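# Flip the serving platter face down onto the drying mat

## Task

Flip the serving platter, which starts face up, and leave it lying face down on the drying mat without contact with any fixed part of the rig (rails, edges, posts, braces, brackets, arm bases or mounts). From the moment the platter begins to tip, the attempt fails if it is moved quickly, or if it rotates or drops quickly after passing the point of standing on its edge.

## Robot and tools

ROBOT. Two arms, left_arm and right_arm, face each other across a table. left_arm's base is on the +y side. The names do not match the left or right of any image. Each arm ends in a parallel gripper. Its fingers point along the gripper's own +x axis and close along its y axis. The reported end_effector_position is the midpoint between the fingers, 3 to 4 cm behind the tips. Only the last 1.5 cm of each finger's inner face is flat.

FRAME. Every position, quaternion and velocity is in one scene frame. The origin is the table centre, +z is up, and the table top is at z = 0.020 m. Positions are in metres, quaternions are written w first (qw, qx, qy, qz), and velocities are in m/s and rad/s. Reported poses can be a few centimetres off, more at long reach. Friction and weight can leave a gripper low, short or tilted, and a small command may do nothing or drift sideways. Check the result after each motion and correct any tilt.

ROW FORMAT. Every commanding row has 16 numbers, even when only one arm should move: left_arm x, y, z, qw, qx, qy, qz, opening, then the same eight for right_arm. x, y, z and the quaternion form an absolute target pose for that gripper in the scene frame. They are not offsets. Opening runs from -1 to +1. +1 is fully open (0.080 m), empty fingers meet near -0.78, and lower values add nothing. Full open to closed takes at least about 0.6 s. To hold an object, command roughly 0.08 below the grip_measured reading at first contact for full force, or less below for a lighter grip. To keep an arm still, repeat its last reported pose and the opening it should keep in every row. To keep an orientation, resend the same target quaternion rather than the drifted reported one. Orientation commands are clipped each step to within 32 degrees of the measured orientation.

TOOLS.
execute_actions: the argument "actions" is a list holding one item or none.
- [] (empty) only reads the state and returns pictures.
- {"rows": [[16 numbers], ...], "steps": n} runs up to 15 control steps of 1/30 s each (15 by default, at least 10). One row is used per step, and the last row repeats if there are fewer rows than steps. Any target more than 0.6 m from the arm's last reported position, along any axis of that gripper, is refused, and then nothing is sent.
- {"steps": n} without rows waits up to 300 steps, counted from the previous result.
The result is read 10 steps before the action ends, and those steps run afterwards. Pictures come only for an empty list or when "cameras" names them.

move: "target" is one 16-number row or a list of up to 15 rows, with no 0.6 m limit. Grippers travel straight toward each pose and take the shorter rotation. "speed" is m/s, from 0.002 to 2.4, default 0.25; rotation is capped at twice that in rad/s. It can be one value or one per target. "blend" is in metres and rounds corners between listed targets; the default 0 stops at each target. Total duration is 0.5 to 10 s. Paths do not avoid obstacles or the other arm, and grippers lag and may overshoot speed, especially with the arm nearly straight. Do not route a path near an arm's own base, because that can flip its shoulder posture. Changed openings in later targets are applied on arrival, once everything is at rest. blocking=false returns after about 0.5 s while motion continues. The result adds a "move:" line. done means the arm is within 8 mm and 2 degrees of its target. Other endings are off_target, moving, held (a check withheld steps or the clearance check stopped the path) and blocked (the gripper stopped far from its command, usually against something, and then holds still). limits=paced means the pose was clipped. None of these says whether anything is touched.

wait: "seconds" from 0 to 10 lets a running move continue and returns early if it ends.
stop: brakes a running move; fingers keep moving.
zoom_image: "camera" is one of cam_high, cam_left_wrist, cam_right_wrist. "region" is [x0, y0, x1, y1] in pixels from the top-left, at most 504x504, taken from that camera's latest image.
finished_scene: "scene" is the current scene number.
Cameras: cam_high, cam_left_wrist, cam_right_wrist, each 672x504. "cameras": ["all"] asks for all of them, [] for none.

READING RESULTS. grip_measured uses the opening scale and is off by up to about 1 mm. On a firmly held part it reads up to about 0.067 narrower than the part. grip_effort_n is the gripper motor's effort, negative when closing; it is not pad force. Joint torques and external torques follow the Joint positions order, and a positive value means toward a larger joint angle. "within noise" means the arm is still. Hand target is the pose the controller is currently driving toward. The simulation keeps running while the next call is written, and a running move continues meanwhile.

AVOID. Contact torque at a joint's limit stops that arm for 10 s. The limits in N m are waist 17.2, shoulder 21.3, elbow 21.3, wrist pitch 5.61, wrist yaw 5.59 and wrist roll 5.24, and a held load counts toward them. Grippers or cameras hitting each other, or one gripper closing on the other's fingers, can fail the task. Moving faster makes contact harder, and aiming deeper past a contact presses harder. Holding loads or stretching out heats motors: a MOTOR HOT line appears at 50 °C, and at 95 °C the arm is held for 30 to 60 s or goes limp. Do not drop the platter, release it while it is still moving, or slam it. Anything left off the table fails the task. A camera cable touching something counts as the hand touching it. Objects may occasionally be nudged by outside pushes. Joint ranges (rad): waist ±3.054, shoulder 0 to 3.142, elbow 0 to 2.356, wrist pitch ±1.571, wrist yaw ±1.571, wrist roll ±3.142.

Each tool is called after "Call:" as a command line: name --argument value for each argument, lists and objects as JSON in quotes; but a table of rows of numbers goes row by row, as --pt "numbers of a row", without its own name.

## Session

Call:
execute_actions --actions '[]' --cameras '["all"]'

Call:
zoom_image --camera "cam_high" --region '[100, 100, 560, 460]'

Scene clock: 0.00 s of 3974.00 s.
left_arm: end_effector_position=(+0.3479, +0.1610, +0.3459) grip_measured=+1.000 grip_effort_n=n/a end_effector_quat_wxyz=(+0.891, +0.414, +0.147, -0.113) | right_arm: end_effector_position=(-0.2519, -0.2605, +0.3897) grip_measured=+1.000 grip_effort_n=n/a end_effector_quat_wxyz=(+0.545, +0.034, +0.465, +0.697)
Joint positions: left_arm=[0.639 1.689 1.56 -0.385 -0.76 0.485 0.08] | right_arm=[1.09 1.102 1.345 -0.813 0.553 1.206 0.08]
Joint velocities: within noise
Joint torques (N m): no reading
External joint torques (N m): no reading
Motor temperatures (°C): left_arm=[29 31 26 26 25 31] | right_arm=[28 29 26 28 30 27]
Heat: left arm: hottest shoulder 31 °C (+0.0 °C/min); right arm: hottest wrist yaw 30 °C (+0.0 °C/min).
Hand target: left_arm +0.3479, +0.1611, +0.3467; +0.891, +0.414, +0.147, -0.112 | right_arm -0.2516, -0.2606, +0.3904; +0.544, +0.035, +0.465, +0.697

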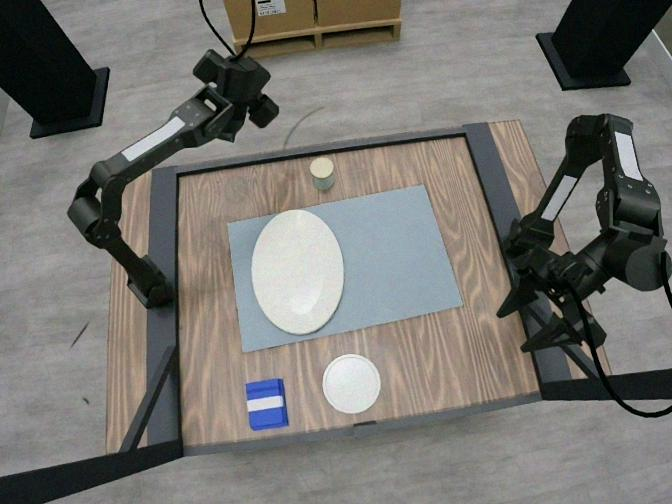

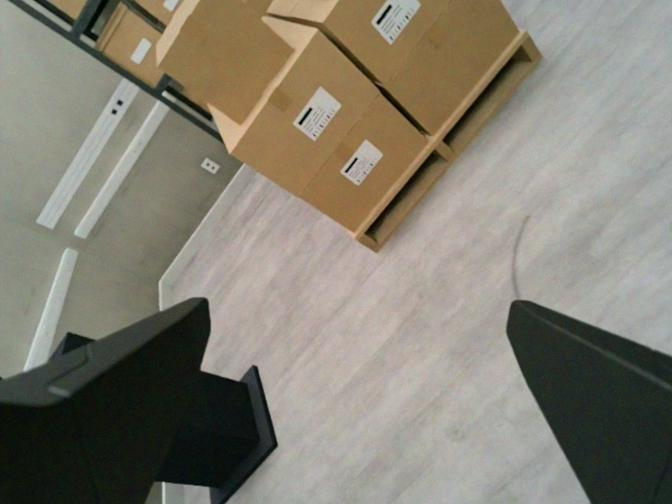

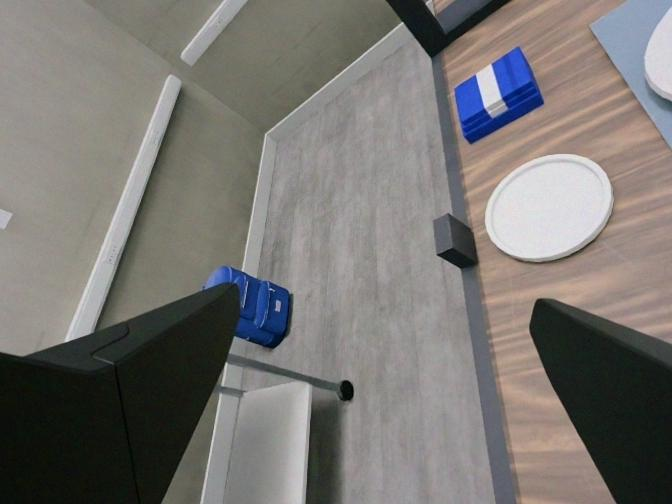

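Scaled by 1.096 (camera's finer frame: 960x720).

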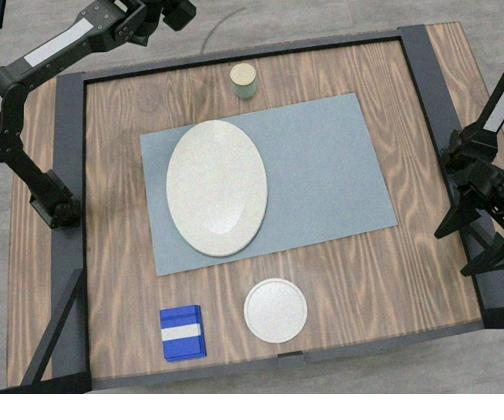

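Call:
move --pt "0.3479 0.1610 0.3467 0.891 0.414 0.147 -0.113 1 -0.007 -0.15 0.20 0.2706 -0.6533 -0.2706 0.6533 0.22" --pt "0.3479 0.1610 0.3467 0.891 0.414 0.147 -0.113 1 -0.007 -0.06 0.072 0.2706 -0.6533 -0.2706 0.6533 0.22" --speed 0.2 --cameras '["cam_high","cam_right_wrist"]'

Call:
zoom_image --camera "cam_high" --region '[230, 160, 450, 380]'

Scene clock: 8.40 s of 3974.00 s.
left_arm: end_effector_position=(+0.3479, +0.1611, +0.3459) grip_measured=+1.000 grip_effort_n=-0.2 end_effector_quat_wxyz=(+0.891, +0.415, +0.148, -0.113) | right_arm: end_effector_position=(-0.0067, -0.0636, +0.0716) grip_measured=+0.223 grip_effort_n=-17.0 end_effector_quat_wxyz=(+0.269, -0.653, -0.270, +0.655)
Joint positions: left_arm=[0.639 1.689 1.56 -0.385 -0.76 0.485 0.08] | right_arm=[-0.094 1.738 0.725 0.222 -0.059 -1.627 0.045]
Joint torques (N m): left_arm=[-0.02 -7.12 8.34 1.38 -0.22 -0.03] | right_arm=[0.13 -6.81 5.38 1.4 0.12 0.12]
External joint torques (N m): left_arm=[0 0.74 1.4 -0.15 -0.01 0.01] | right_arm=[0.16 -0.11 -0.04 -0.01 0.18 0.08]
Heat: left arm: hottest shoulder 33 °C (+14.3 °C/min); right arm: hottest wrist pitch 30 °C (+14.3 °C/min).
Hand target: left_arm +0.3479, +0.1610, +0.3467; +0.891, +0.414, +0.147, -0.113 | right_arm -0.0071, -0.0600, +0.0721; -0.271, +0.653, +0.271, -0.653
Off the commanded pose: left_arm 0.001 m, 0 deg | right_arm 0.004 m, 0 deg.
Kept back: nothing.
move: done

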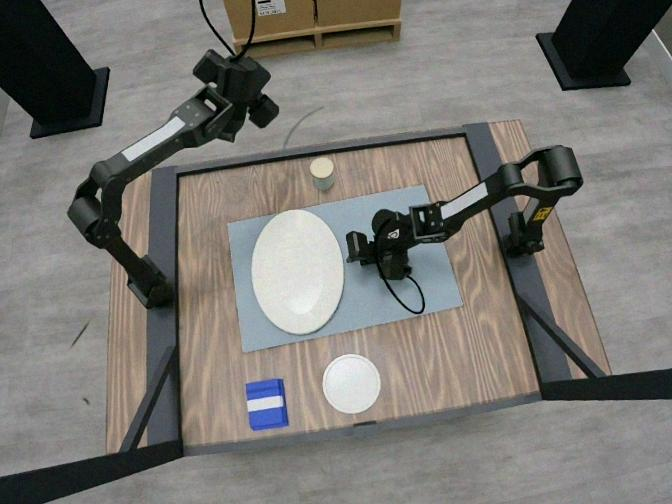

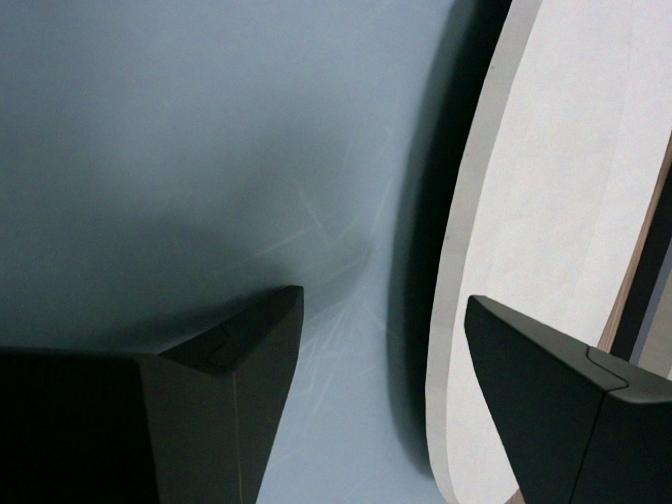

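Scaled by 2.291 (camera's finer frame: 960x720).

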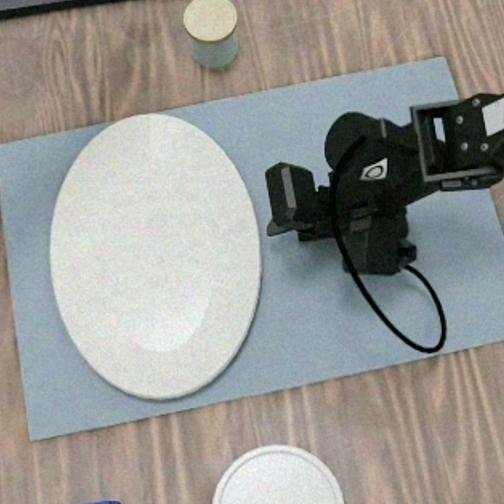

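Call:
move --pt "0.3479 0.1610 0.3467 0.891 0.414 0.147 -0.113 1 -0.007 -0.005 0.069 0.2706 -0.6533 -0.2706 0.6533 0.22" --speed 0.1 --cameras '["cam_right_wrist"]'

Scene clock: 9.83 s of 3974.00 s.
left_arm: end_effector_position=(+0.3479, +0.1611, +0.3459) grip_measured=+1.000 grip_effort_n=-0.2 end_effector_quat_wxyz=(+0.891, +0.415, +0.148, -0.113) | right_arm: end_effector_position=(-0.0063, -0.0077, +0.0718) grip_measured=+0.223 grip_effort_n=-17.0 end_effector_quat_wxyz=(+0.272, -0.652, -0.273, +0.653)
Joint positions: left_arm=[0.639 1.689 1.56 -0.385 -0.76 0.485 0.08] | right_arm=[-0.082 1.914 0.956 0.177 -0.05 -1.618 0.045]
Joint torques (N m): left_arm=[-0.01 -7.12 8.34 1.38 -0.23 -0.03] | right_arm=[0.25 -7.87 5.74 1.06 0.14 0.16]
External joint torques (N m): left_arm=[0 0.7 1.43 -0.14 -0.01 0.01] | right_arm=[0.24 0.22 0.22 -0.33 0.21 0.12]
Heat: left arm: hottest shoulder 34 °C (+18.3 °C/min); right arm: hottest shoulder 30 °C (+6.1 °C/min).
Hand target: left_arm +0.3479, +0.1610, +0.3467; +0.891, +0.414, +0.147, -0.113 | right_arm -0.0070, -0.0051, +0.0690; -0.271, +0.653, +0.271, -0.653
Off the commanded pose: left_arm 0.001 m, 0 deg | right_arm 0.004 m, 0 deg.
Kept back: nothing.
move: done

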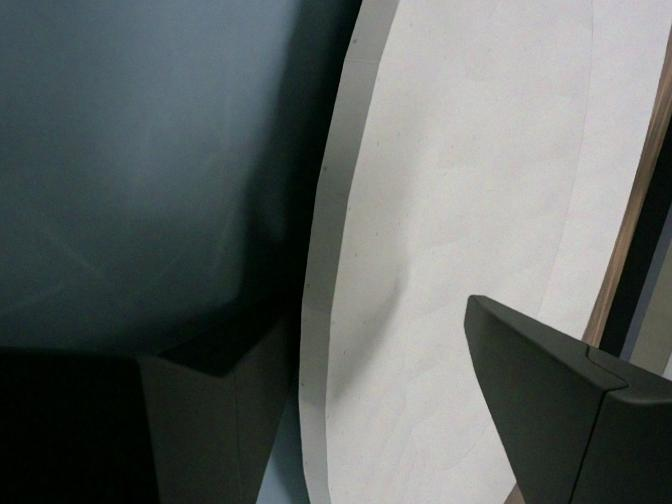

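Call:
move --pt "0.3479 0.1610 0.3467 0.891 0.414 0.147 -0.113 1 0.006 -0.006 0.068 0.2706 -0.6533 -0.2706 0.6533 0.22" --pt "0.3479 0.1610 0.3467 0.891 0.414 0.147 -0.113 1 0.006 -0.003 0.107 0.2706 -0.6533 -0.2706 0.6533 0.22" --pt "0.3479 0.1610 0.3467 0.891 0.414 0.147 -0.113 1 0.006 0.023 0.170 0.2706 -0.6533 -0.2706 0.6533 0.22" --speed 0.04 --cameras '["cam_high","cam_right_wrist"]'

Scene clock: 13.83 s of 3974.00 s.
left_arm: end_effector_position=(+0.3479, +0.1611, +0.3459) grip_measured=+1.000 grip_effort_n=-0.2 end_effector_quat_wxyz=(+0.891, +0.415, +0.148, -0.113) | right_arm: end_effector_position=(+0.0063, +0.0074, +0.1428) grip_measured=+0.223 grip_effort_n=-16.5 end_effector_quat_wxyz=(+0.245, -0.662, -0.242, +0.666)
Joint positions: left_arm=[0.639 1.689 1.56 -0.385 -0.76 0.485 0.08] | right_arm=[-0.112 1.848 1.255 -0.278 -0.066 -1.638 0.045]
Joint torques (N m): left_arm=[-0.02 -7.12 8.32 1.38 -0.22 -0.03] | right_arm=[-0.08 -12.28 9.91 2.53 -0.07 0.12]
External joint torques (N m): left_arm=[-0.05 0.68 1.43 -0.14 -0.01 0] | right_arm=[-0.04 -3.76 3.49 1.22 0 0.09]
Heat: left arm: hottest shoulder 34 °C (+13.0 °C/min); right arm: hottest shoulder 32 °C (+13.0 °C/min).
Hand target: left_arm +0.3479, +0.1610, +0.3467; +0.891, +0.414, +0.147, -0.113 | right_arm +0.0059, +0.0214, +0.1705; -0.271, +0.653, +0.271, -0.653
Off the commanded pose: left_arm 0.001 m, 0 deg | right_arm 0.031 m, 5 deg.
Kept back: nothing.
move: off_target (right_arm)

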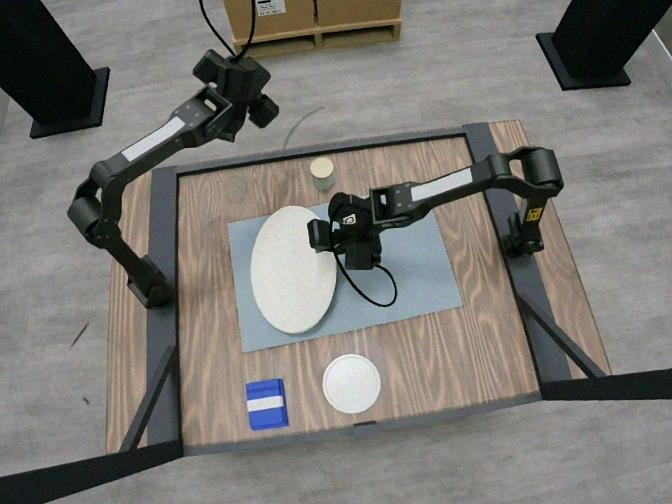

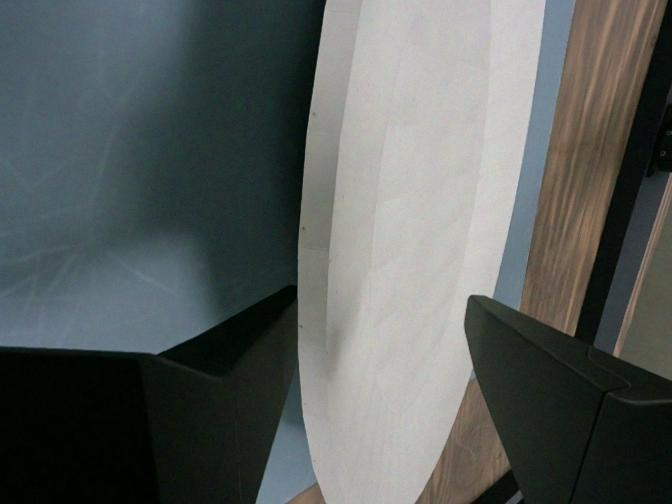

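Call:
move --pt "0.3479 0.1610 0.3467 0.891 0.414 0.147 -0.113 1 0.006 0.066 0.225 0.2302 -0.6686 -0.2302 0.6686 0.22" --speed 0.045 --cameras '["cam_right_wrist"]'

Scene clock: 16.07 s of 3974.00 s.
left_arm: end_effector_position=(+0.3479, +0.1611, +0.3459) grip_measured=+1.000 grip_effort_n=-0.2 end_effector_quat_wxyz=(+0.891, +0.415, +0.148, -0.113) | right_arm: end_effector_position=(+0.0089, +0.0537, +0.2164) grip_measured=+0.223 grip_effort_n=-17.0 end_effector_quat_wxyz=(+0.217, -0.673, -0.213, +0.674)
Joint positions: left_arm=[0.639 1.689 1.56 -0.385 -0.76 0.485 0.08] | right_arm=[-0.104 2.034 1.855 -0.776 -0.051 -1.638 0.045]
Joint torques (N m): left_arm=[-0.03 -7.12 8.33 1.38 -0.22 -0.03] | right_arm=[0.72 -10.22 9.22 2.8 0.05 0.11]
External joint torques (N m): left_arm=[-0.06 0.75 1.4 -0.15 0 0] | right_arm=[0.69 -0.05 2.52 1.58 0.13 0.08]
Motor temperatures (°C): left_arm=[29 35 30 28 25 30] | right_arm=[28 32 31 33 30 27]
Heat: left arm: hottest shoulder 35 °C (+14.9 °C/min); right arm: hottest wrist pitch 33 °C (+18.7 °C/min).
Hand target: left_arm +0.3479, +0.1610, +0.3467; +0.891, +0.414, +0.147, -0.113 | right_arm +0.0058, +0.0653, +0.2251; -0.230, +0.668, +0.230, -0.669
Off the commanded pose: left_arm 0.001 m, 0 deg | right_arm 0.015 m, 3 deg.
Kept back: nothing.
move: off_target (right_arm)

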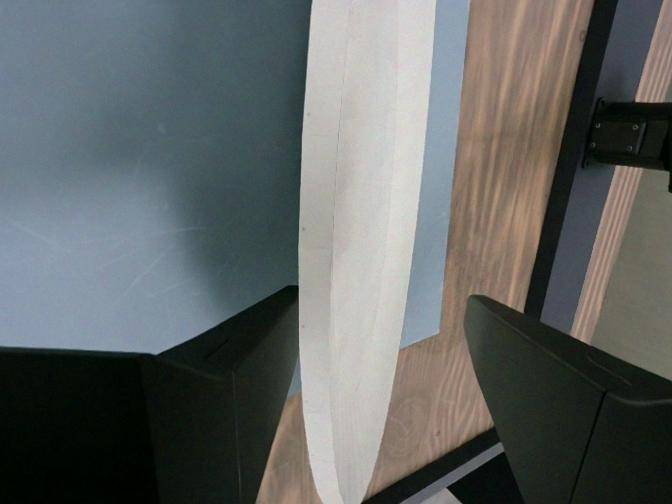

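Call:
execute_actions --actions '[{"rows":[[0.3479,0.1610,0.3467,0.891,0.414,0.147,-0.113,1,0.006,0.067,0.224,0.2302,-0.6686,-0.2302,0.6686,0.20],[0.3479,0.1610,0.3467,0.891,0.414,0.147,-0.113,1,0.006,0.068,0.223,0.2302,-0.6686,-0.2302,0.6686,0.15],[0.3479,0.1610,0.3467,0.891,0.414,0.147,-0.113,1,0.006,0.068,0.222,0.2302,-0.6686,-0.2302,0.6686,0.10],[0.3479,0.1610,0.3467,0.891,0.414,0.147,-0.113,1,0.006,0.067,0.221,0.2302,-0.6686,-0.2302,0.6686,0.05],[0.3479,0.1610,0.3467,0.891,0.414,0.147,-0.113,1,0.006,0.066,0.220,0.2302,-0.6686,-0.2302,0.6686,0.0],[0.3479,0.1610,0.3467,0.891,0.414,0.147,-0.113,1,0.006,0.065,0.219,0.2302,-0.6686,-0.2302,0.6686,-0.05],[0.3479,0.1610,0.3467,0.891,0.414,0.147,-0.113,1,0.006,0.064,0.218,0.2302,-0.6686,-0.2302,0.6686,-0.10],[0.3479,0.1610,0.3467,0.891,0.414,0.147,-0.113,1,0.006,0.063,0.217,0.2302,-0.6686,-0.2302,0.6686,-0.15],[0.3479,0.1610,0.3467,0.891,0.414,0.147,-0.113,1,0.006,0.062,0.216,0.2302,-0.6686,-0.2302,0.6686,-0.20],[0.3479,0.1610,0.3467,0.891,0.414,0.147,-0.113,1,0.006,0.061,0.216,0.2302,-0.6686,-0.2302,0.6686,-0.25],[0.3479,0.1610,0.3467,0.891,0.414,0.147,-0.113,1,0.006,0.060,0.215,0.2302,-0.6686,-0.2302,0.6686,-0.30],[0.3479,0.1610,0.3467,0.891,0.414,0.147,-0.113,1,0.006,0.059,0.215,0.2302,-0.6686,-0.2302,0.6686,-0.35],[0.3479,0.1610,0.3467,0.891,0.414,0.147,-0.113,1,0.006,0.058,0.214,0.2302,-0.6686,-0.2302,0.6686,-0.40],[0.3479,0.1610,0.3467,0.891,0.414,0.147,-0.113,1,0.006,0.057,0.214,0.2302,-0.6686,-0.2302,0.6686,-0.45],[0.3479,0.1610,0.3467,0.891,0.414,0.147,-0.113,1,0.006,0.056,0.213,0.2302,-0.6686,-0.2302,0.6686,-0.50]]}]'

Call:
move --pt "0.3479 0.1610 0.3467 0.891 0.414 0.147 -0.113 1 0.006 0.056 0.213 0.2302 -0.6686 -0.2302 0.6686 -0.76" --speed 0.045 --cameras '["cam_high","cam_right_wrist"]'

Scene clock: 18.30 s of 3974.00 s.
left_arm: end_effector_position=(+0.3479, +0.1611, +0.3459) grip_measured=+1.000 grip_effort_n=-0.2 end_effector_quat_wxyz=(+0.891, +0.415, +0.148, -0.113) | right_arm: end_effector_position=(+0.0091, +0.0540, +0.2160) grip_measured=+0.104 grip_effort_n=-26.3 end_effector_quat_wxyz=(+0.217, -0.673, -0.213, +0.674) end_effector_velocity=(+0.006, +0.011, +0.009) end_effector_angular_velocity=(+0.065, -0.025, +0.006)
Joint positions: left_arm=[0.639 1.689 1.56 -0.385 -0.76 0.485 0.08] | right_arm=[-0.104 2.036 1.858 -0.777 -0.05 -1.638 0.04]
Joint velocities: left_arm=[within noise] | right_arm=[-0.007 -0.002 -0.002 0.066 0.007 -0.022 -0.058]
Joint torques (N m): left_arm=[-0.02 -7.12 8.34 1.38 -0.22 -0.03] | right_arm=[0.69 -10.65 6.99 3.36 -0.04 0.1]
External joint torques (N m): left_arm=[-0.07 0.74 1.4 -0.15 0 0.01] | right_arm=[0.68 -0.27 0.59 2.05 0.04 0.06]
Heat: left arm: hottest shoulder 35 °C (+13.1 °C/min); right arm: hottest shoulder 33 °C (+13.1 °C/min).
Steps of this call (1-62: nothing new was sent; 63-67: this action's first 5). Readings (end_effector_position of left_arm | right_arm):
63: (+0.3479, +0.1611, +0.3459) | (+0.0089, +0.0537, +0.2164)
64: (+0.3479, +0.1611, +0.3459) | (+0.0089, +0.0537, +0.2159)
66: (+0.3479, +0.1611, +0.3459) | (+0.0090, +0.0537, +0.2158)
67: the state above

Scene clock: 19.73 s of 3974.00 s.
left_arm: end_effector_position=(+0.3479, +0.1611, +0.3459) grip_measured=+1.000 grip_effort_n=-0.2 end_effector_quat_wxyz=(+0.891, +0.415, +0.148, -0.113) | right_arm: end_effector_position=(+0.0083, +0.0494, +0.2022) grip_measured=-0.636 grip_effort_n=-83.5 end_effector_quat_wxyz=(+0.217, -0.674, -0.212, +0.674)
Joint positions: left_arm=[0.639 1.689 1.56 -0.385 -0.76 0.485 0.08] | right_arm=[-0.103 2.015 1.772 -0.713 -0.049 -1.636 0.006]
Joint torques (N m): left_arm=[-0.04 -7.11 8.33 1.38 -0.23 -0.03] | right_arm=[0.52 -13.11 6.21 2.92 -0.12 0.03]
External joint torques (N m): left_arm=[-0.03 0.78 1.41 -0.14 -0.01 0] | right_arm=[0.49 -3.13 -0.43 1.71 -0.04 0]
Heat: left arm: hottest shoulder 36 °C (+15.2 °C/min); right arm: hottest shoulder 34 °C (+15.2 °C/min).
Hand target: left_arm +0.3479, +0.1610, +0.3467; +0.891, +0.414, +0.147, -0.113 | right_arm +0.0059, +0.0556, +0.2131; -0.230, +0.669, +0.230, -0.669
Off your previous action's commanded pose at its last step (step 10 of this call): left_arm 0.001 m, 0 deg | right_arm 0.007 m, 2 deg.
Off the commanded pose: left_arm 0.001 m, 0 deg | right_arm 0.013 m, 3 deg.
Kept back: nothing.
move: off_target (right_arm)

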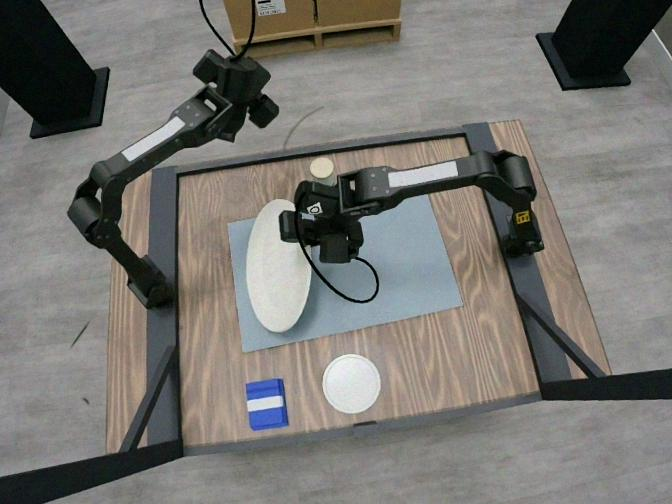

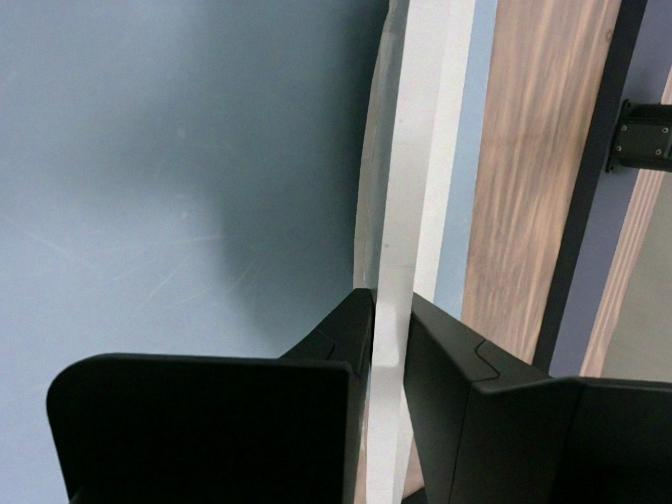

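Call:
move --pt "0.3479 0.1610 0.3467 0.891 0.414 0.147 -0.113 1 0.006 0.02 0.24 0.1531 -0.6904 -0.1531 0.6904 -0.78" --pt "0.3479 0.1610 0.3467 0.891 0.414 0.147 -0.113 1 0.006 -0.03 0.27 0.0739 -0.7032 -0.0739 0.7032 -0.78" --pt "0.3479 0.1610 0.3467 0.891 0.414 0.147 -0.113 1 0.006 -0.068 0.318 0.0739 -0.7032 -0.0739 0.7032 -0.78" --speed 0.06 --blend 0.015 --cameras '["cam_high","cam_right_wrist"]'

Scene clock: 25.57 s of 3974.00 s.
left_arm: end_effector_position=(+0.3479, +0.1611, +0.3459) grip_measured=+1.000 grip_effort_n=-0.2 end_effector_quat_wxyz=(+0.891, +0.415, +0.148, -0.113) | right_arm: end_effector_position=(+0.0055, -0.0593, +0.2847) grip_measured=-0.636 grip_effort_n=-83.5 end_effector_quat_wxyz=(+0.080, -0.703, -0.078, +0.702)
Joint positions: left_arm=[0.639 1.689 1.56 -0.385 -0.76 0.485 0.08] | right_arm=[-0.109 2 2.231 -1.578 -0.019 -1.659 0.006]
Joint torques (N m): left_arm=[-0.03 -7.12 8.33 1.38 -0.22 -0.03] | right_arm=[-0.21 -18.98 6.55 0.35 -0.08 -0.1]
External joint torques (N m): left_arm=[0.03 0.57 1.53 -0.12 -0.02 0] | right_arm=[-0.23 -10.14 1.02 -0.31 -0.01 -0.11]
Motor temperatures (°C): left_arm=[29 36 32 29 25 30] | right_arm=[28 38 33 33 30 27]
Heat: left arm: hottest shoulder 36 °C (+11.7 °C/min); right arm: hottest shoulder 38 °C (+21.1 °C/min). Heating fast: the right arm's shoulder motor: a push or a pull is the cause, and it goes on while you think. Ease it with your next call, before anything else.
Hand target: left_arm +0.3479, +0.1610, +0.3467; +0.891, +0.414, +0.147, -0.113 | right_arm +0.0058, -0.0686, +0.3165; -0.111, +0.702, +0.110, -0.695
Off the commanded pose: left_arm 0.001 m, 0 deg | right_arm 0.034 m, 1 deg.
joint sent to its limit (right arm) — joint 4 (wrist pitch), lower limit.
Kept back: nothing.
move: off_target (right_arm)

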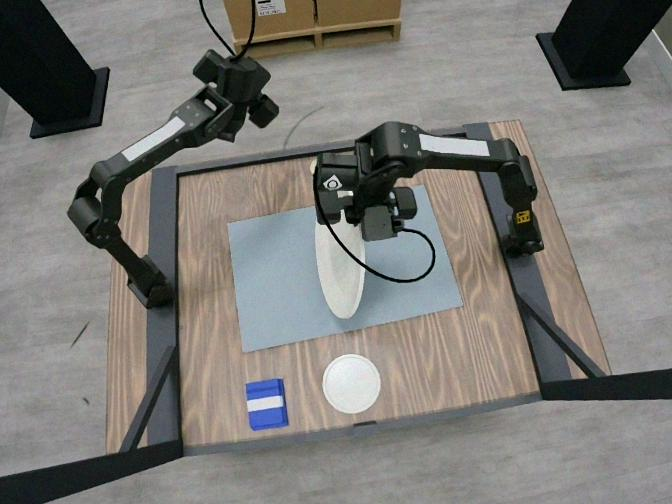

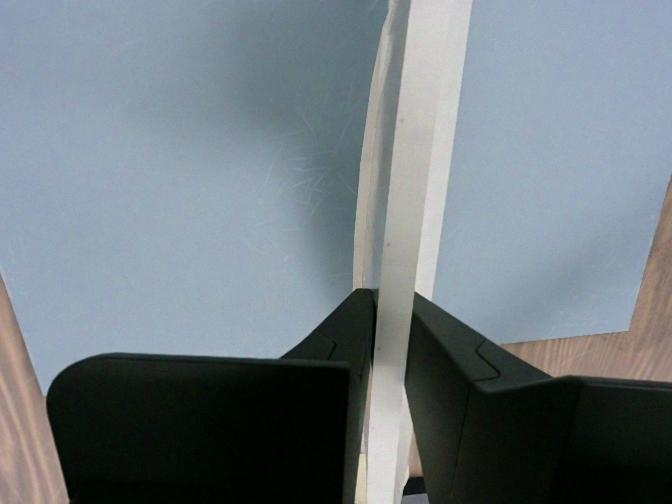

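Call:
move --pt "0.3479 0.1610 0.3467 0.891 0.414 0.147 -0.113 1 0.006 -0.075 0.315 0.3374 -0.6214 0.2008 0.6780 -0.78" --pt "0.3479 0.1610 0.3467 0.891 0.414 0.147 -0.113 1 0.006 -0.08 0.315 0.5495 -0.445 0.445 0.5495 -0.78" --speed 0.14

Scene clock: 33.67 s of 3974.00 s.
left_arm: end_effector_position=(+0.3479, +0.1611, +0.3459) grip_measured=+1.000 grip_effort_n=-0.2 end_effector_quat_wxyz=(+0.891, +0.415, +0.148, -0.113) | right_arm: end_effector_position=(+0.0058, -0.0708, +0.2822) grip_measured=-0.636 grip_effort_n=-83.5 end_effector_quat_wxyz=(+0.547, -0.449, +0.446, +0.549)
Joint positions: left_arm=[0.639 1.689 1.56 -0.385 -0.76 0.485 0.08] | right_arm=[-0.112 1.962 2.17 -1.578 -0.019 -0.099 0.006]
Joint torques (N m): left_arm=[-0.02 -7.12 8.33 1.38 -0.22 -0.03] | right_arm=[-0.18 -19.19 6.45 0.37 0 0.1]
External joint torques (N m): left_arm=[-0.02 0.75 1.41 -0.14 -0.01 0.01] | right_arm=[-0.2 -10.73 0.93 -0.3 0.02 0.1]
Motor temperatures (°C): left_arm=[29 37 33 30 25 30] | right_arm=[28 47 34 32 30 27]
Heat: left arm: hottest shoulder 37 °C (+10.7 °C/min); right arm: hottest shoulder 47 °C (+32.1 °C/min). Heating fast: the right arm's shoulder motor: a push or a pull is the cause, and it goes on while you think. Ease it with your next call, before anything else.
Hand target: left_arm +0.3479, +0.1610, +0.3467; +0.891, +0.414, +0.147, -0.113 | right_arm +0.0058, -0.0805, +0.3134; +0.569, -0.424, +0.421, +0.565
Off the commanded pose: left_arm 0.001 m, 0 deg | right_arm 0.034 m, 1 deg.
joint sent to its limit (right arm) — joint 4 (wrist pitch), lower limit.
Kept back: nothing.
move: off_target (right_arm)

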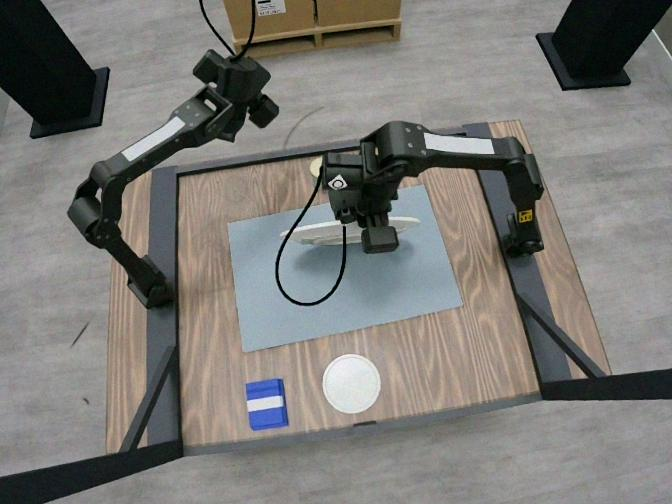

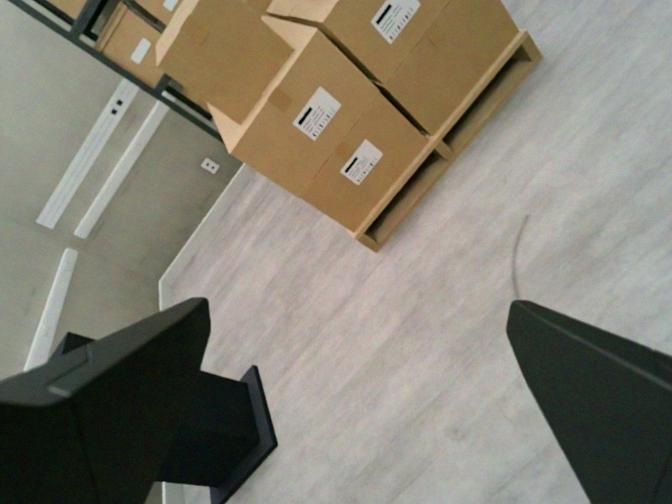

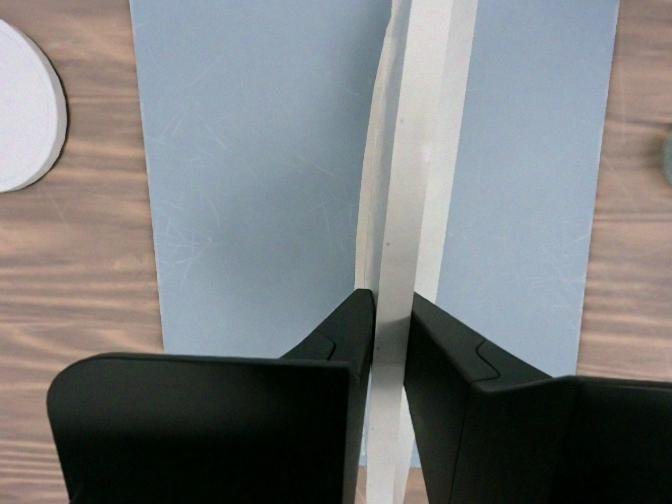

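Call:
move --pt "0.3479 0.1610 0.3467 0.891 0.414 0.147 -0.113 1 0.006 -0.07 0.315 0.6780 -0.2008 0.6214 0.3374 -0.78" --pt "0.3479 0.1610 0.3467 0.891 0.414 0.147 -0.113 1 0.006 -0.05 0.315 0.7032 0.0739 0.7032 0.0739 -0.78" --speed 0.14

Call:
move --target '[0.3479,0.1610,0.3467,0.891,0.414,0.147,-0.113,1,0.006,-0.02,0.285,0.6861,0.1711,0.6861,0.1711,-0.78]' --speed 0.07

Scene clock: 40.20 s of 3974.00 s.
left_arm: end_effector_position=(+0.3479, +0.1611, +0.3459) grip_measured=+1.000 grip_effort_n=-0.2 end_effector_quat_wxyz=(+0.891, +0.415, +0.148, -0.113) | right_arm: end_effector_position=(+0.0074, -0.0504, +0.2858) grip_measured=-0.636 grip_effort_n=-83.5 end_effector_quat_wxyz=(+0.703, +0.086, +0.701, +0.085)
Joint positions: left_arm=[0.639 1.689 1.56 -0.385 -0.76 0.485 0.08] | right_arm=[-0.111 2.03 2.279 -1.578 -0.02 1.479 0.006]
Joint torques (N m): left_arm=[-0.02 -7.12 8.33 1.38 -0.23 -0.03] | right_arm=[0.23 -15.18 10.02 0.43 0.05 0.08]
External joint torques (N m): left_arm=[0.04 0.66 1.46 -0.13 -0.02 0] | right_arm=[0.18 -6.13 4.48 -0.26 0.01 0.1]
Heat: left arm: hottest shoulder 38 °C (+10.4 °C/min); right arm: hottest shoulder 50 °C (+31.3 °C/min). Heating fast: the right arm's shoulder motor: a push or a pull is the cause, and it goes on while you think. Ease it with your next call, before anything else.
Hand target: left_arm +0.3479, +0.1610, +0.3467; +0.891, +0.414, +0.147, -0.113 | right_arm +0.0058, -0.0516, +0.3140; +0.701, +0.116, +0.694, +0.115
Off the commanded pose: left_arm 0.001 m, 0 deg | right_arm 0.029 m, 2 deg.
MOTOR HOT: joint 2 (shoulder) of the right arm reports 50 °C; the controller stops that arm at 95 °C. To cool a motor, set the load down, stop pushing, or move to a pose that needs little force.
joint sent to its limit (right arm) — joint 4 (wrist pitch), lower limit.
Kept back: nothing.
move: off_target (right_arm)

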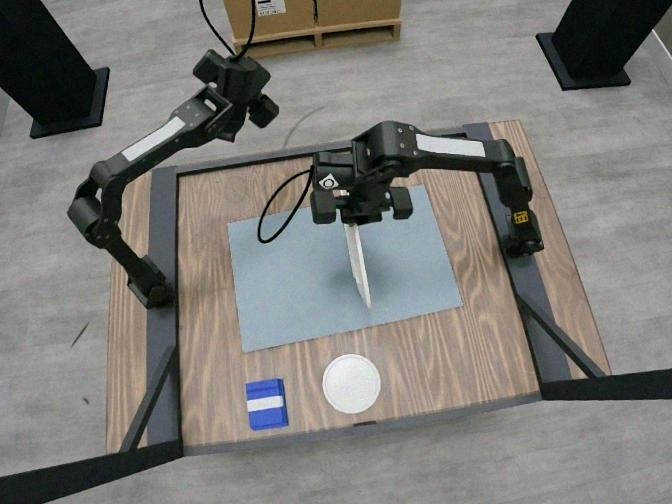

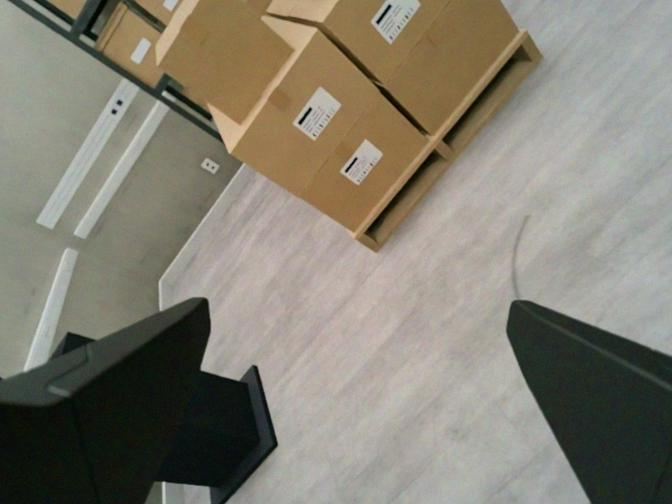

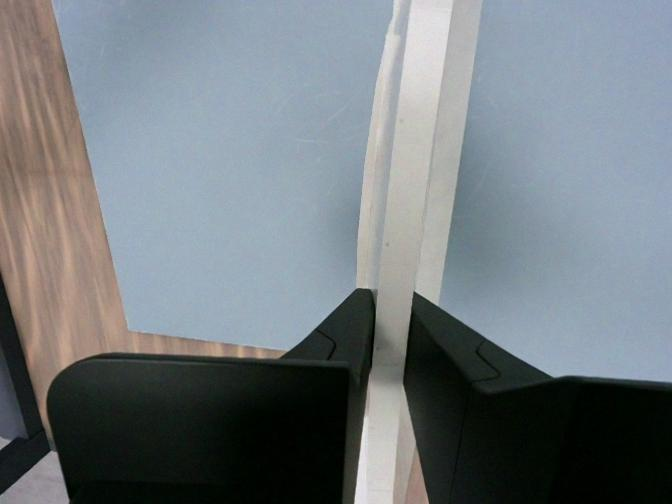

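Scene clock: 41.67 s of 3974.00 s.
left_arm: end_effector_position=(+0.3479, +0.1611, +0.3459) grip_measured=+1.000 grip_effort_n=-0.2 end_effector_quat_wxyz=(+0.891, +0.415, +0.148, -0.113) | right_arm: end_effector_position=(+0.0075, -0.0257, +0.2722) grip_measured=-0.580 grip_effort_n=-83.5 end_effector_quat_wxyz=(+0.693, +0.150, +0.690, +0.148) end_effector_velocity=(-0.001, -0.007, -0.005) end_effector_angular_velocity=(-0.031, +0.013, -0.006)
Joint positions: left_arm=[0.639 1.689 1.56 -0.385 -0.76 0.485 0.08] | right_arm=[-0.111 1.908 1.988 -1.226 -0.035 1.485 0.009]
Joint velocities: left_arm=[within noise] | right_arm=[-0.002 -0.007 -0.017 -0.022 -0.007 0.007 0]
Joint torques (N m): left_arm=[-0.02 -7.11 8.31 1.38 -0.23 -0.03] | right_arm=[-0.13 -13.09 5.22 3.25 -0.28 0.04]
External joint torques (N m): left_arm=[-0.03 0.75 1.42 -0.13 -0.01 0.01] | right_arm=[-0.14 -4.3 -0.99 2.24 -0.3 0.06]
Heat: left arm: hottest shoulder 38 °C (+10.1 °C/min); right arm: hottest shoulder 50 °C (+30.2 °C/min). Heating fast: the right arm's shoulder motor: a push or a pull is the cause, and it goes on while you think. Ease it with your next call, before anything else.
Hand target: left_arm +0.3479, +0.1610, +0.3467; +0.891, +0.414, +0.147, -0.113 | right_arm +0.0061, -0.0205, +0.2852; +0.686, +0.171, +0.686, +0.171
Off the commanded pose: left_arm 0.001 m, 0 deg | right_arm 0.014 m, 4 deg.
MOTOR HOT: still on. Joint 2 (shoulder) of the right arm reports 50 °C.
Kept back: nothing.
move: off_target (right_arm)

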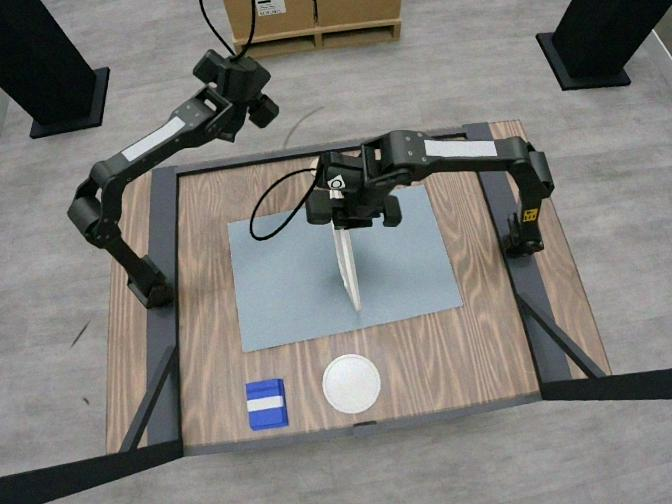

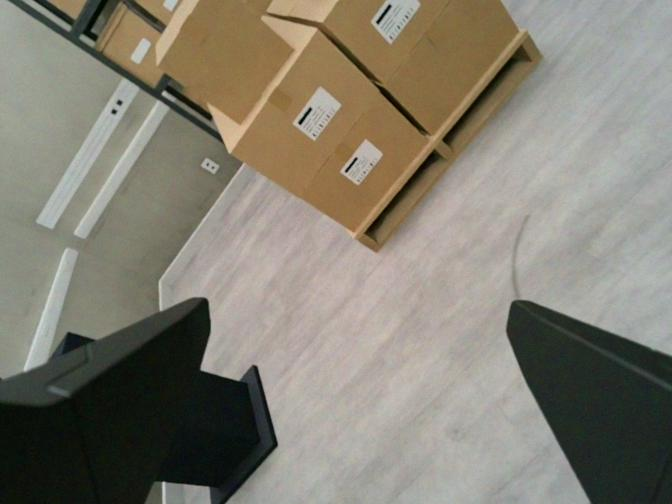

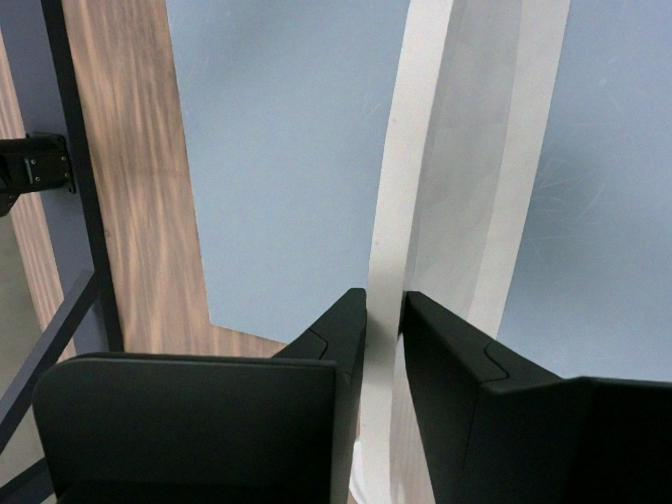

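Call:
move --pt "0.3479 0.1610 0.3467 0.891 0.414 0.147 -0.113 1 0.006 0.010 0.285 0.6861 0.1711 0.6861 0.1711 -0.78" --pt "0.3479 0.1610 0.3467 0.891 0.414 0.147 -0.113 1 0.006 0.010 0.264 0.6861 0.1711 0.6861 0.1711 -0.78" --speed 0.05

Scene clock: 43.47 s of 3974.00 s.
left_arm: end_effector_position=(+0.3479, +0.1611, +0.3459) grip_measured=+1.000 grip_effort_n=-0.2 end_effector_quat_wxyz=(+0.891, +0.415, +0.148, -0.113) | right_arm: end_effector_position=(+0.0074, +0.0069, +0.2652) grip_measured=-0.497 grip_effort_n=-83.5 end_effector_quat_wxyz=(+0.689, +0.167, +0.685, +0.166) end_effector_velocity=(+0.000, +0.000, +0.000) end_effector_angular_velocity=(+0.013, -0.005, +0.020)
Joint positions: left_arm=[0.639 1.689 1.56 -0.385 -0.76 0.485 0.08] | right_arm=[-0.105 1.998 2.066 -1.166 -0.035 1.492 0.013]
Joint velocities: left_arm=[within noise] | right_arm=[-0.002 -0.012 -0.022 0.022 -0.007 -0.022 0]
Joint torques (N m): left_arm=[-0.02 -7.11 8.33 1.38 -0.22 -0.04] | right_arm=[0.12 -11.57 3.84 2.33 -0.14 0.06]
External joint torques (N m): left_arm=[-0.06 0.78 1.39 -0.15 0 0] | right_arm=[0.11 -2.13 -2.35 1.3 -0.16 0.08]
Heat: left arm: hottest shoulder 38 °C (+9.7 °C/min); right arm: hottest shoulder 50 °C (+29.0 °C/min). Fold the right arm in close to its base, or ease its load, before you think long.
Hand target: left_arm +0.3479, +0.1610, +0.3467; +0.891, +0.414, +0.147, -0.113 | right_arm +0.0061, +0.0099, +0.2641; +0.686, +0.171, +0.686, +0.171
Off the commanded pose: left_arm 0.001 m, 0 deg | right_arm 0.004 m, 1 deg.
MOTOR HOT: still on. Joint 2 (shoulder) of the right arm reports 50 °C.
Kept back: nothing.
move: done

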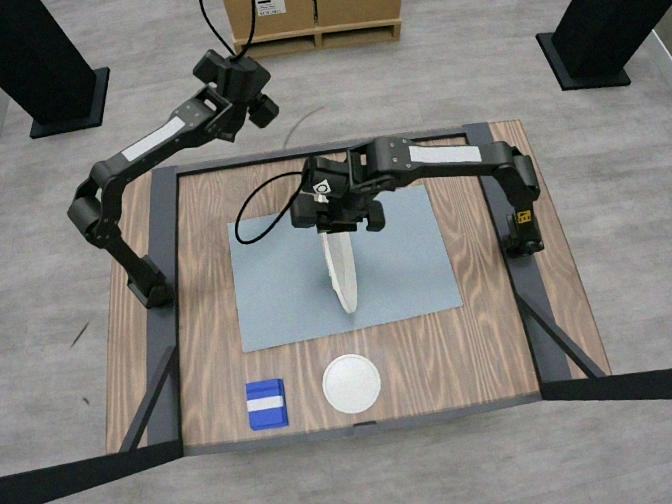

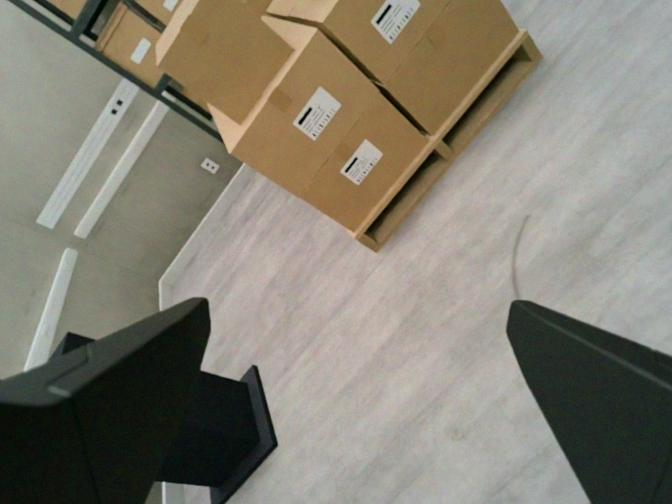

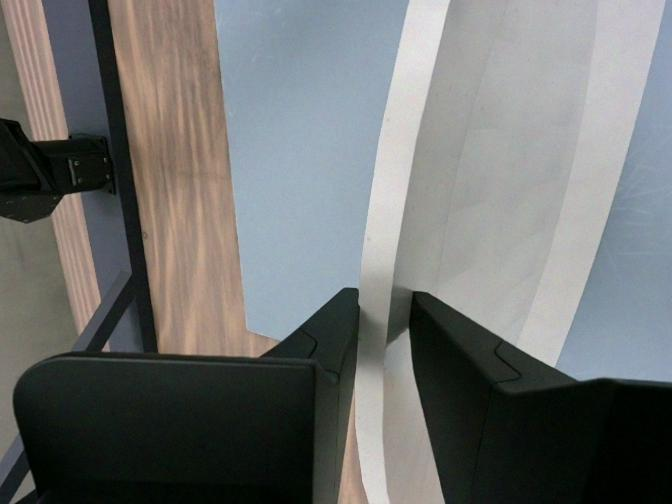

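Call:
move --pt "0.3479 0.1610 0.3467 0.891 0.414 0.147 -0.113 1 0.006 -0.03 0.262 0.6861 0.1711 0.6861 0.1711 -0.78" --pt "0.3479 0.1610 0.3467 0.891 0.414 0.147 -0.113 1 0.006 -0.075 0.244 0.6645 0.2418 0.6645 0.2418 -0.78" --speed 0.05

Scene clock: 47.50 s of 3974.00 s.
left_arm: end_effector_position=(+0.3479, +0.1611, +0.3459) grip_measured=+1.000 grip_effort_n=-0.2 end_effector_quat_wxyz=(+0.891, +0.415, +0.148, -0.113) | right_arm: end_effector_position=(+0.0053, -0.0752, +0.2614) grip_measured=-0.523 grip_effort_n=-83.5 end_effector_quat_wxyz=(+0.662, +0.255, +0.658, +0.254)
Joint positions: left_arm=[0.639 1.689 1.56 -0.385 -0.76 0.485 0.08] | right_arm=[-0.132 1.456 1.289 -0.672 -0.072 1.483 0.011]
Joint torques (N m): left_arm=[-0.02 -7.13 8.33 1.37 -0.23 -0.03] | right_arm=[-0.2 -4.42 2.78 1.76 -0.19 -0.18]
External joint torques (N m): left_arm=[-0.05 0.77 1.39 -0.15 -0.01 0.01] | right_arm=[-0.18 1.53 -4.07 0.38 -0.2 -0.15]
Heat: left arm: hottest shoulder 39 °C (+10.1 °C/min); right arm: hottest shoulder 49 °C (+25.3 °C/min). Fold the right arm in close to its base, or ease its load, before you think long.
Hand target: left_arm +0.3479, +0.1610, +0.3467; +0.891, +0.414, +0.147, -0.113 | right_arm +0.0059, -0.0755, +0.2443; +0.664, +0.242, +0.665, +0.242
Off the commanded pose: left_arm 0.001 m, 0 deg | right_arm 0.017 m, 2 deg.
MOTOR HOT: still on. Joint 2 (shoulder) of the right arm reports 49 °C.
Kept back: nothing.
move: off_target (right_arm)

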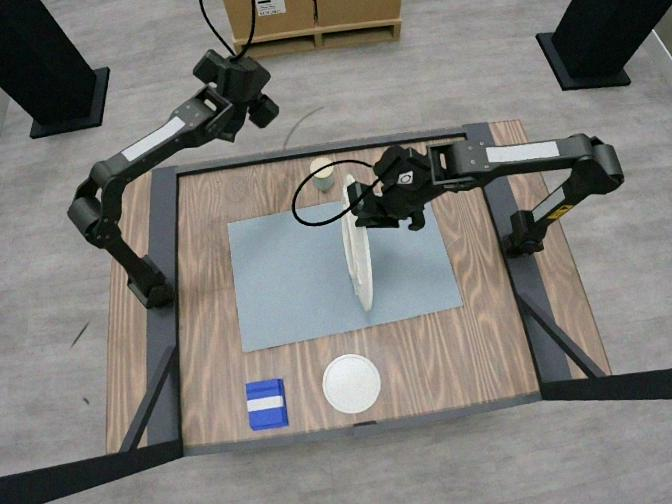

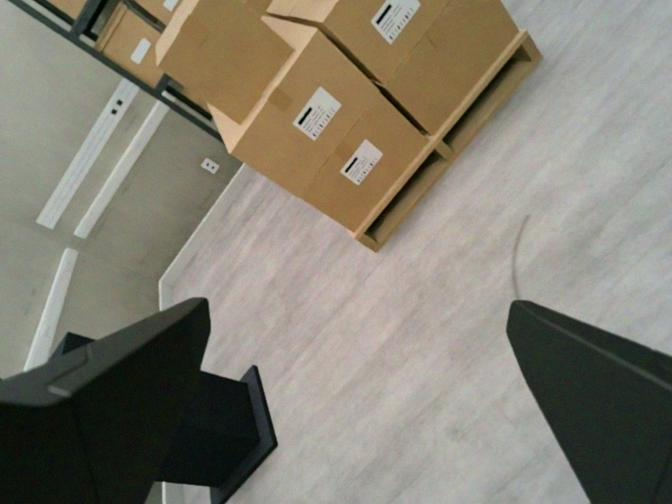

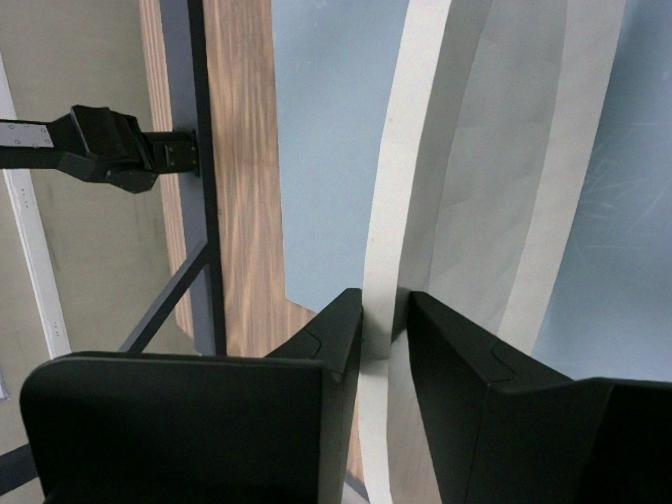

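Call:
move --pt "0.3479 0.1610 0.3467 0.891 0.414 0.147 -0.113 1 0.006 -0.13 0.210 0.6356 0.31 0.6356 0.31 -0.78" --pt "0.3479 0.1610 0.3467 0.891 0.414 0.147 -0.113 1 0.006 -0.165 0.175 0.6029 0.3695 0.6029 0.3695 -0.78" --speed 0.045

Scene clock: 53.07 s of 3974.00 s.
left_arm: end_effector_position=(+0.3479, +0.1611, +0.3459) grip_measured=+1.000 grip_effort_n=-0.2 end_effector_quat_wxyz=(+0.891, +0.415, +0.148, -0.113) | right_arm: end_effector_position=(+0.0053, -0.1621, +0.2236) grip_measured=-0.472 grip_effort_n=-83.5 end_effector_quat_wxyz=(+0.583, +0.403, +0.571, +0.414)
Joint positions: left_arm=[0.639 1.689 1.56 -0.385 -0.76 0.485 0.08] | right_arm=[-0.227 0.865 0.437 0.083 -0.194 1.476 0.014]
Joint torques (N m): left_arm=[-0.06 -7.07 8.1 1.43 -0.26 -0.03] | right_arm=[-0.11 -0.55 5.5 1.95 0 -0.03]
External joint torques (N m): left_arm=[-0.05 0.71 1.25 -0.07 -0.05 0] | right_arm=[-0.12 1.54 -1.62 0.22 0.03 0.02]
Heat: left arm: hottest shoulder 39 °C (+9.0 °C/min); right arm: hottest shoulder 46 °C (+19.2 °C/min).
Hand target: left_arm +0.3479, +0.1611, +0.3459; +0.891, +0.415, +0.148, -0.113 | right_arm +0.0056, -0.1609, +0.2186; +0.585, +0.400, +0.574, +0.411
Off the commanded pose: left_arm 0.001 m, 0 deg | right_arm 0.049 m, 8 deg.
MOTOR HOT: cleared for the motors of the right arm.
Kept back: nothing.
move: blocked (right_arm; both arms now hold where they are)

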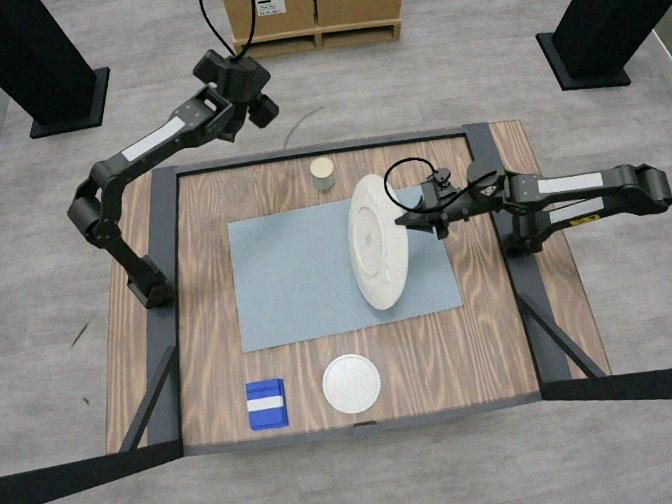

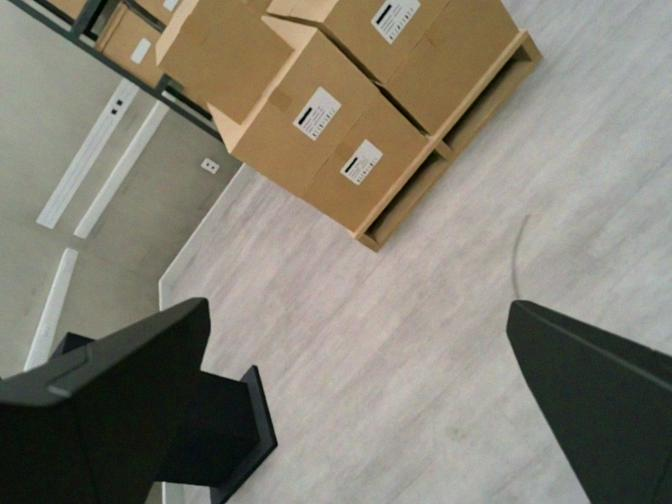

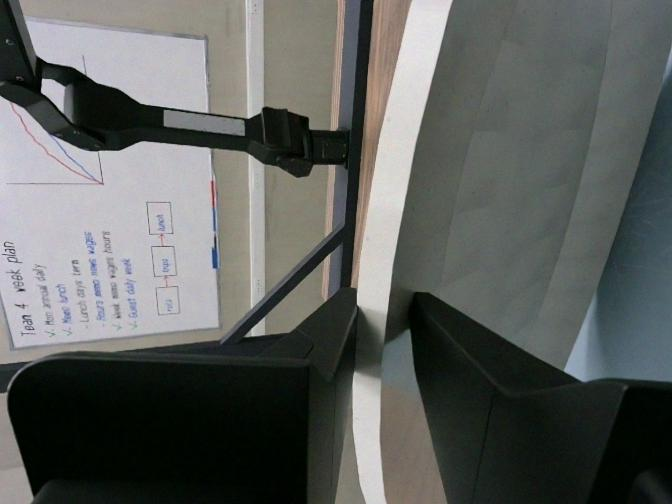

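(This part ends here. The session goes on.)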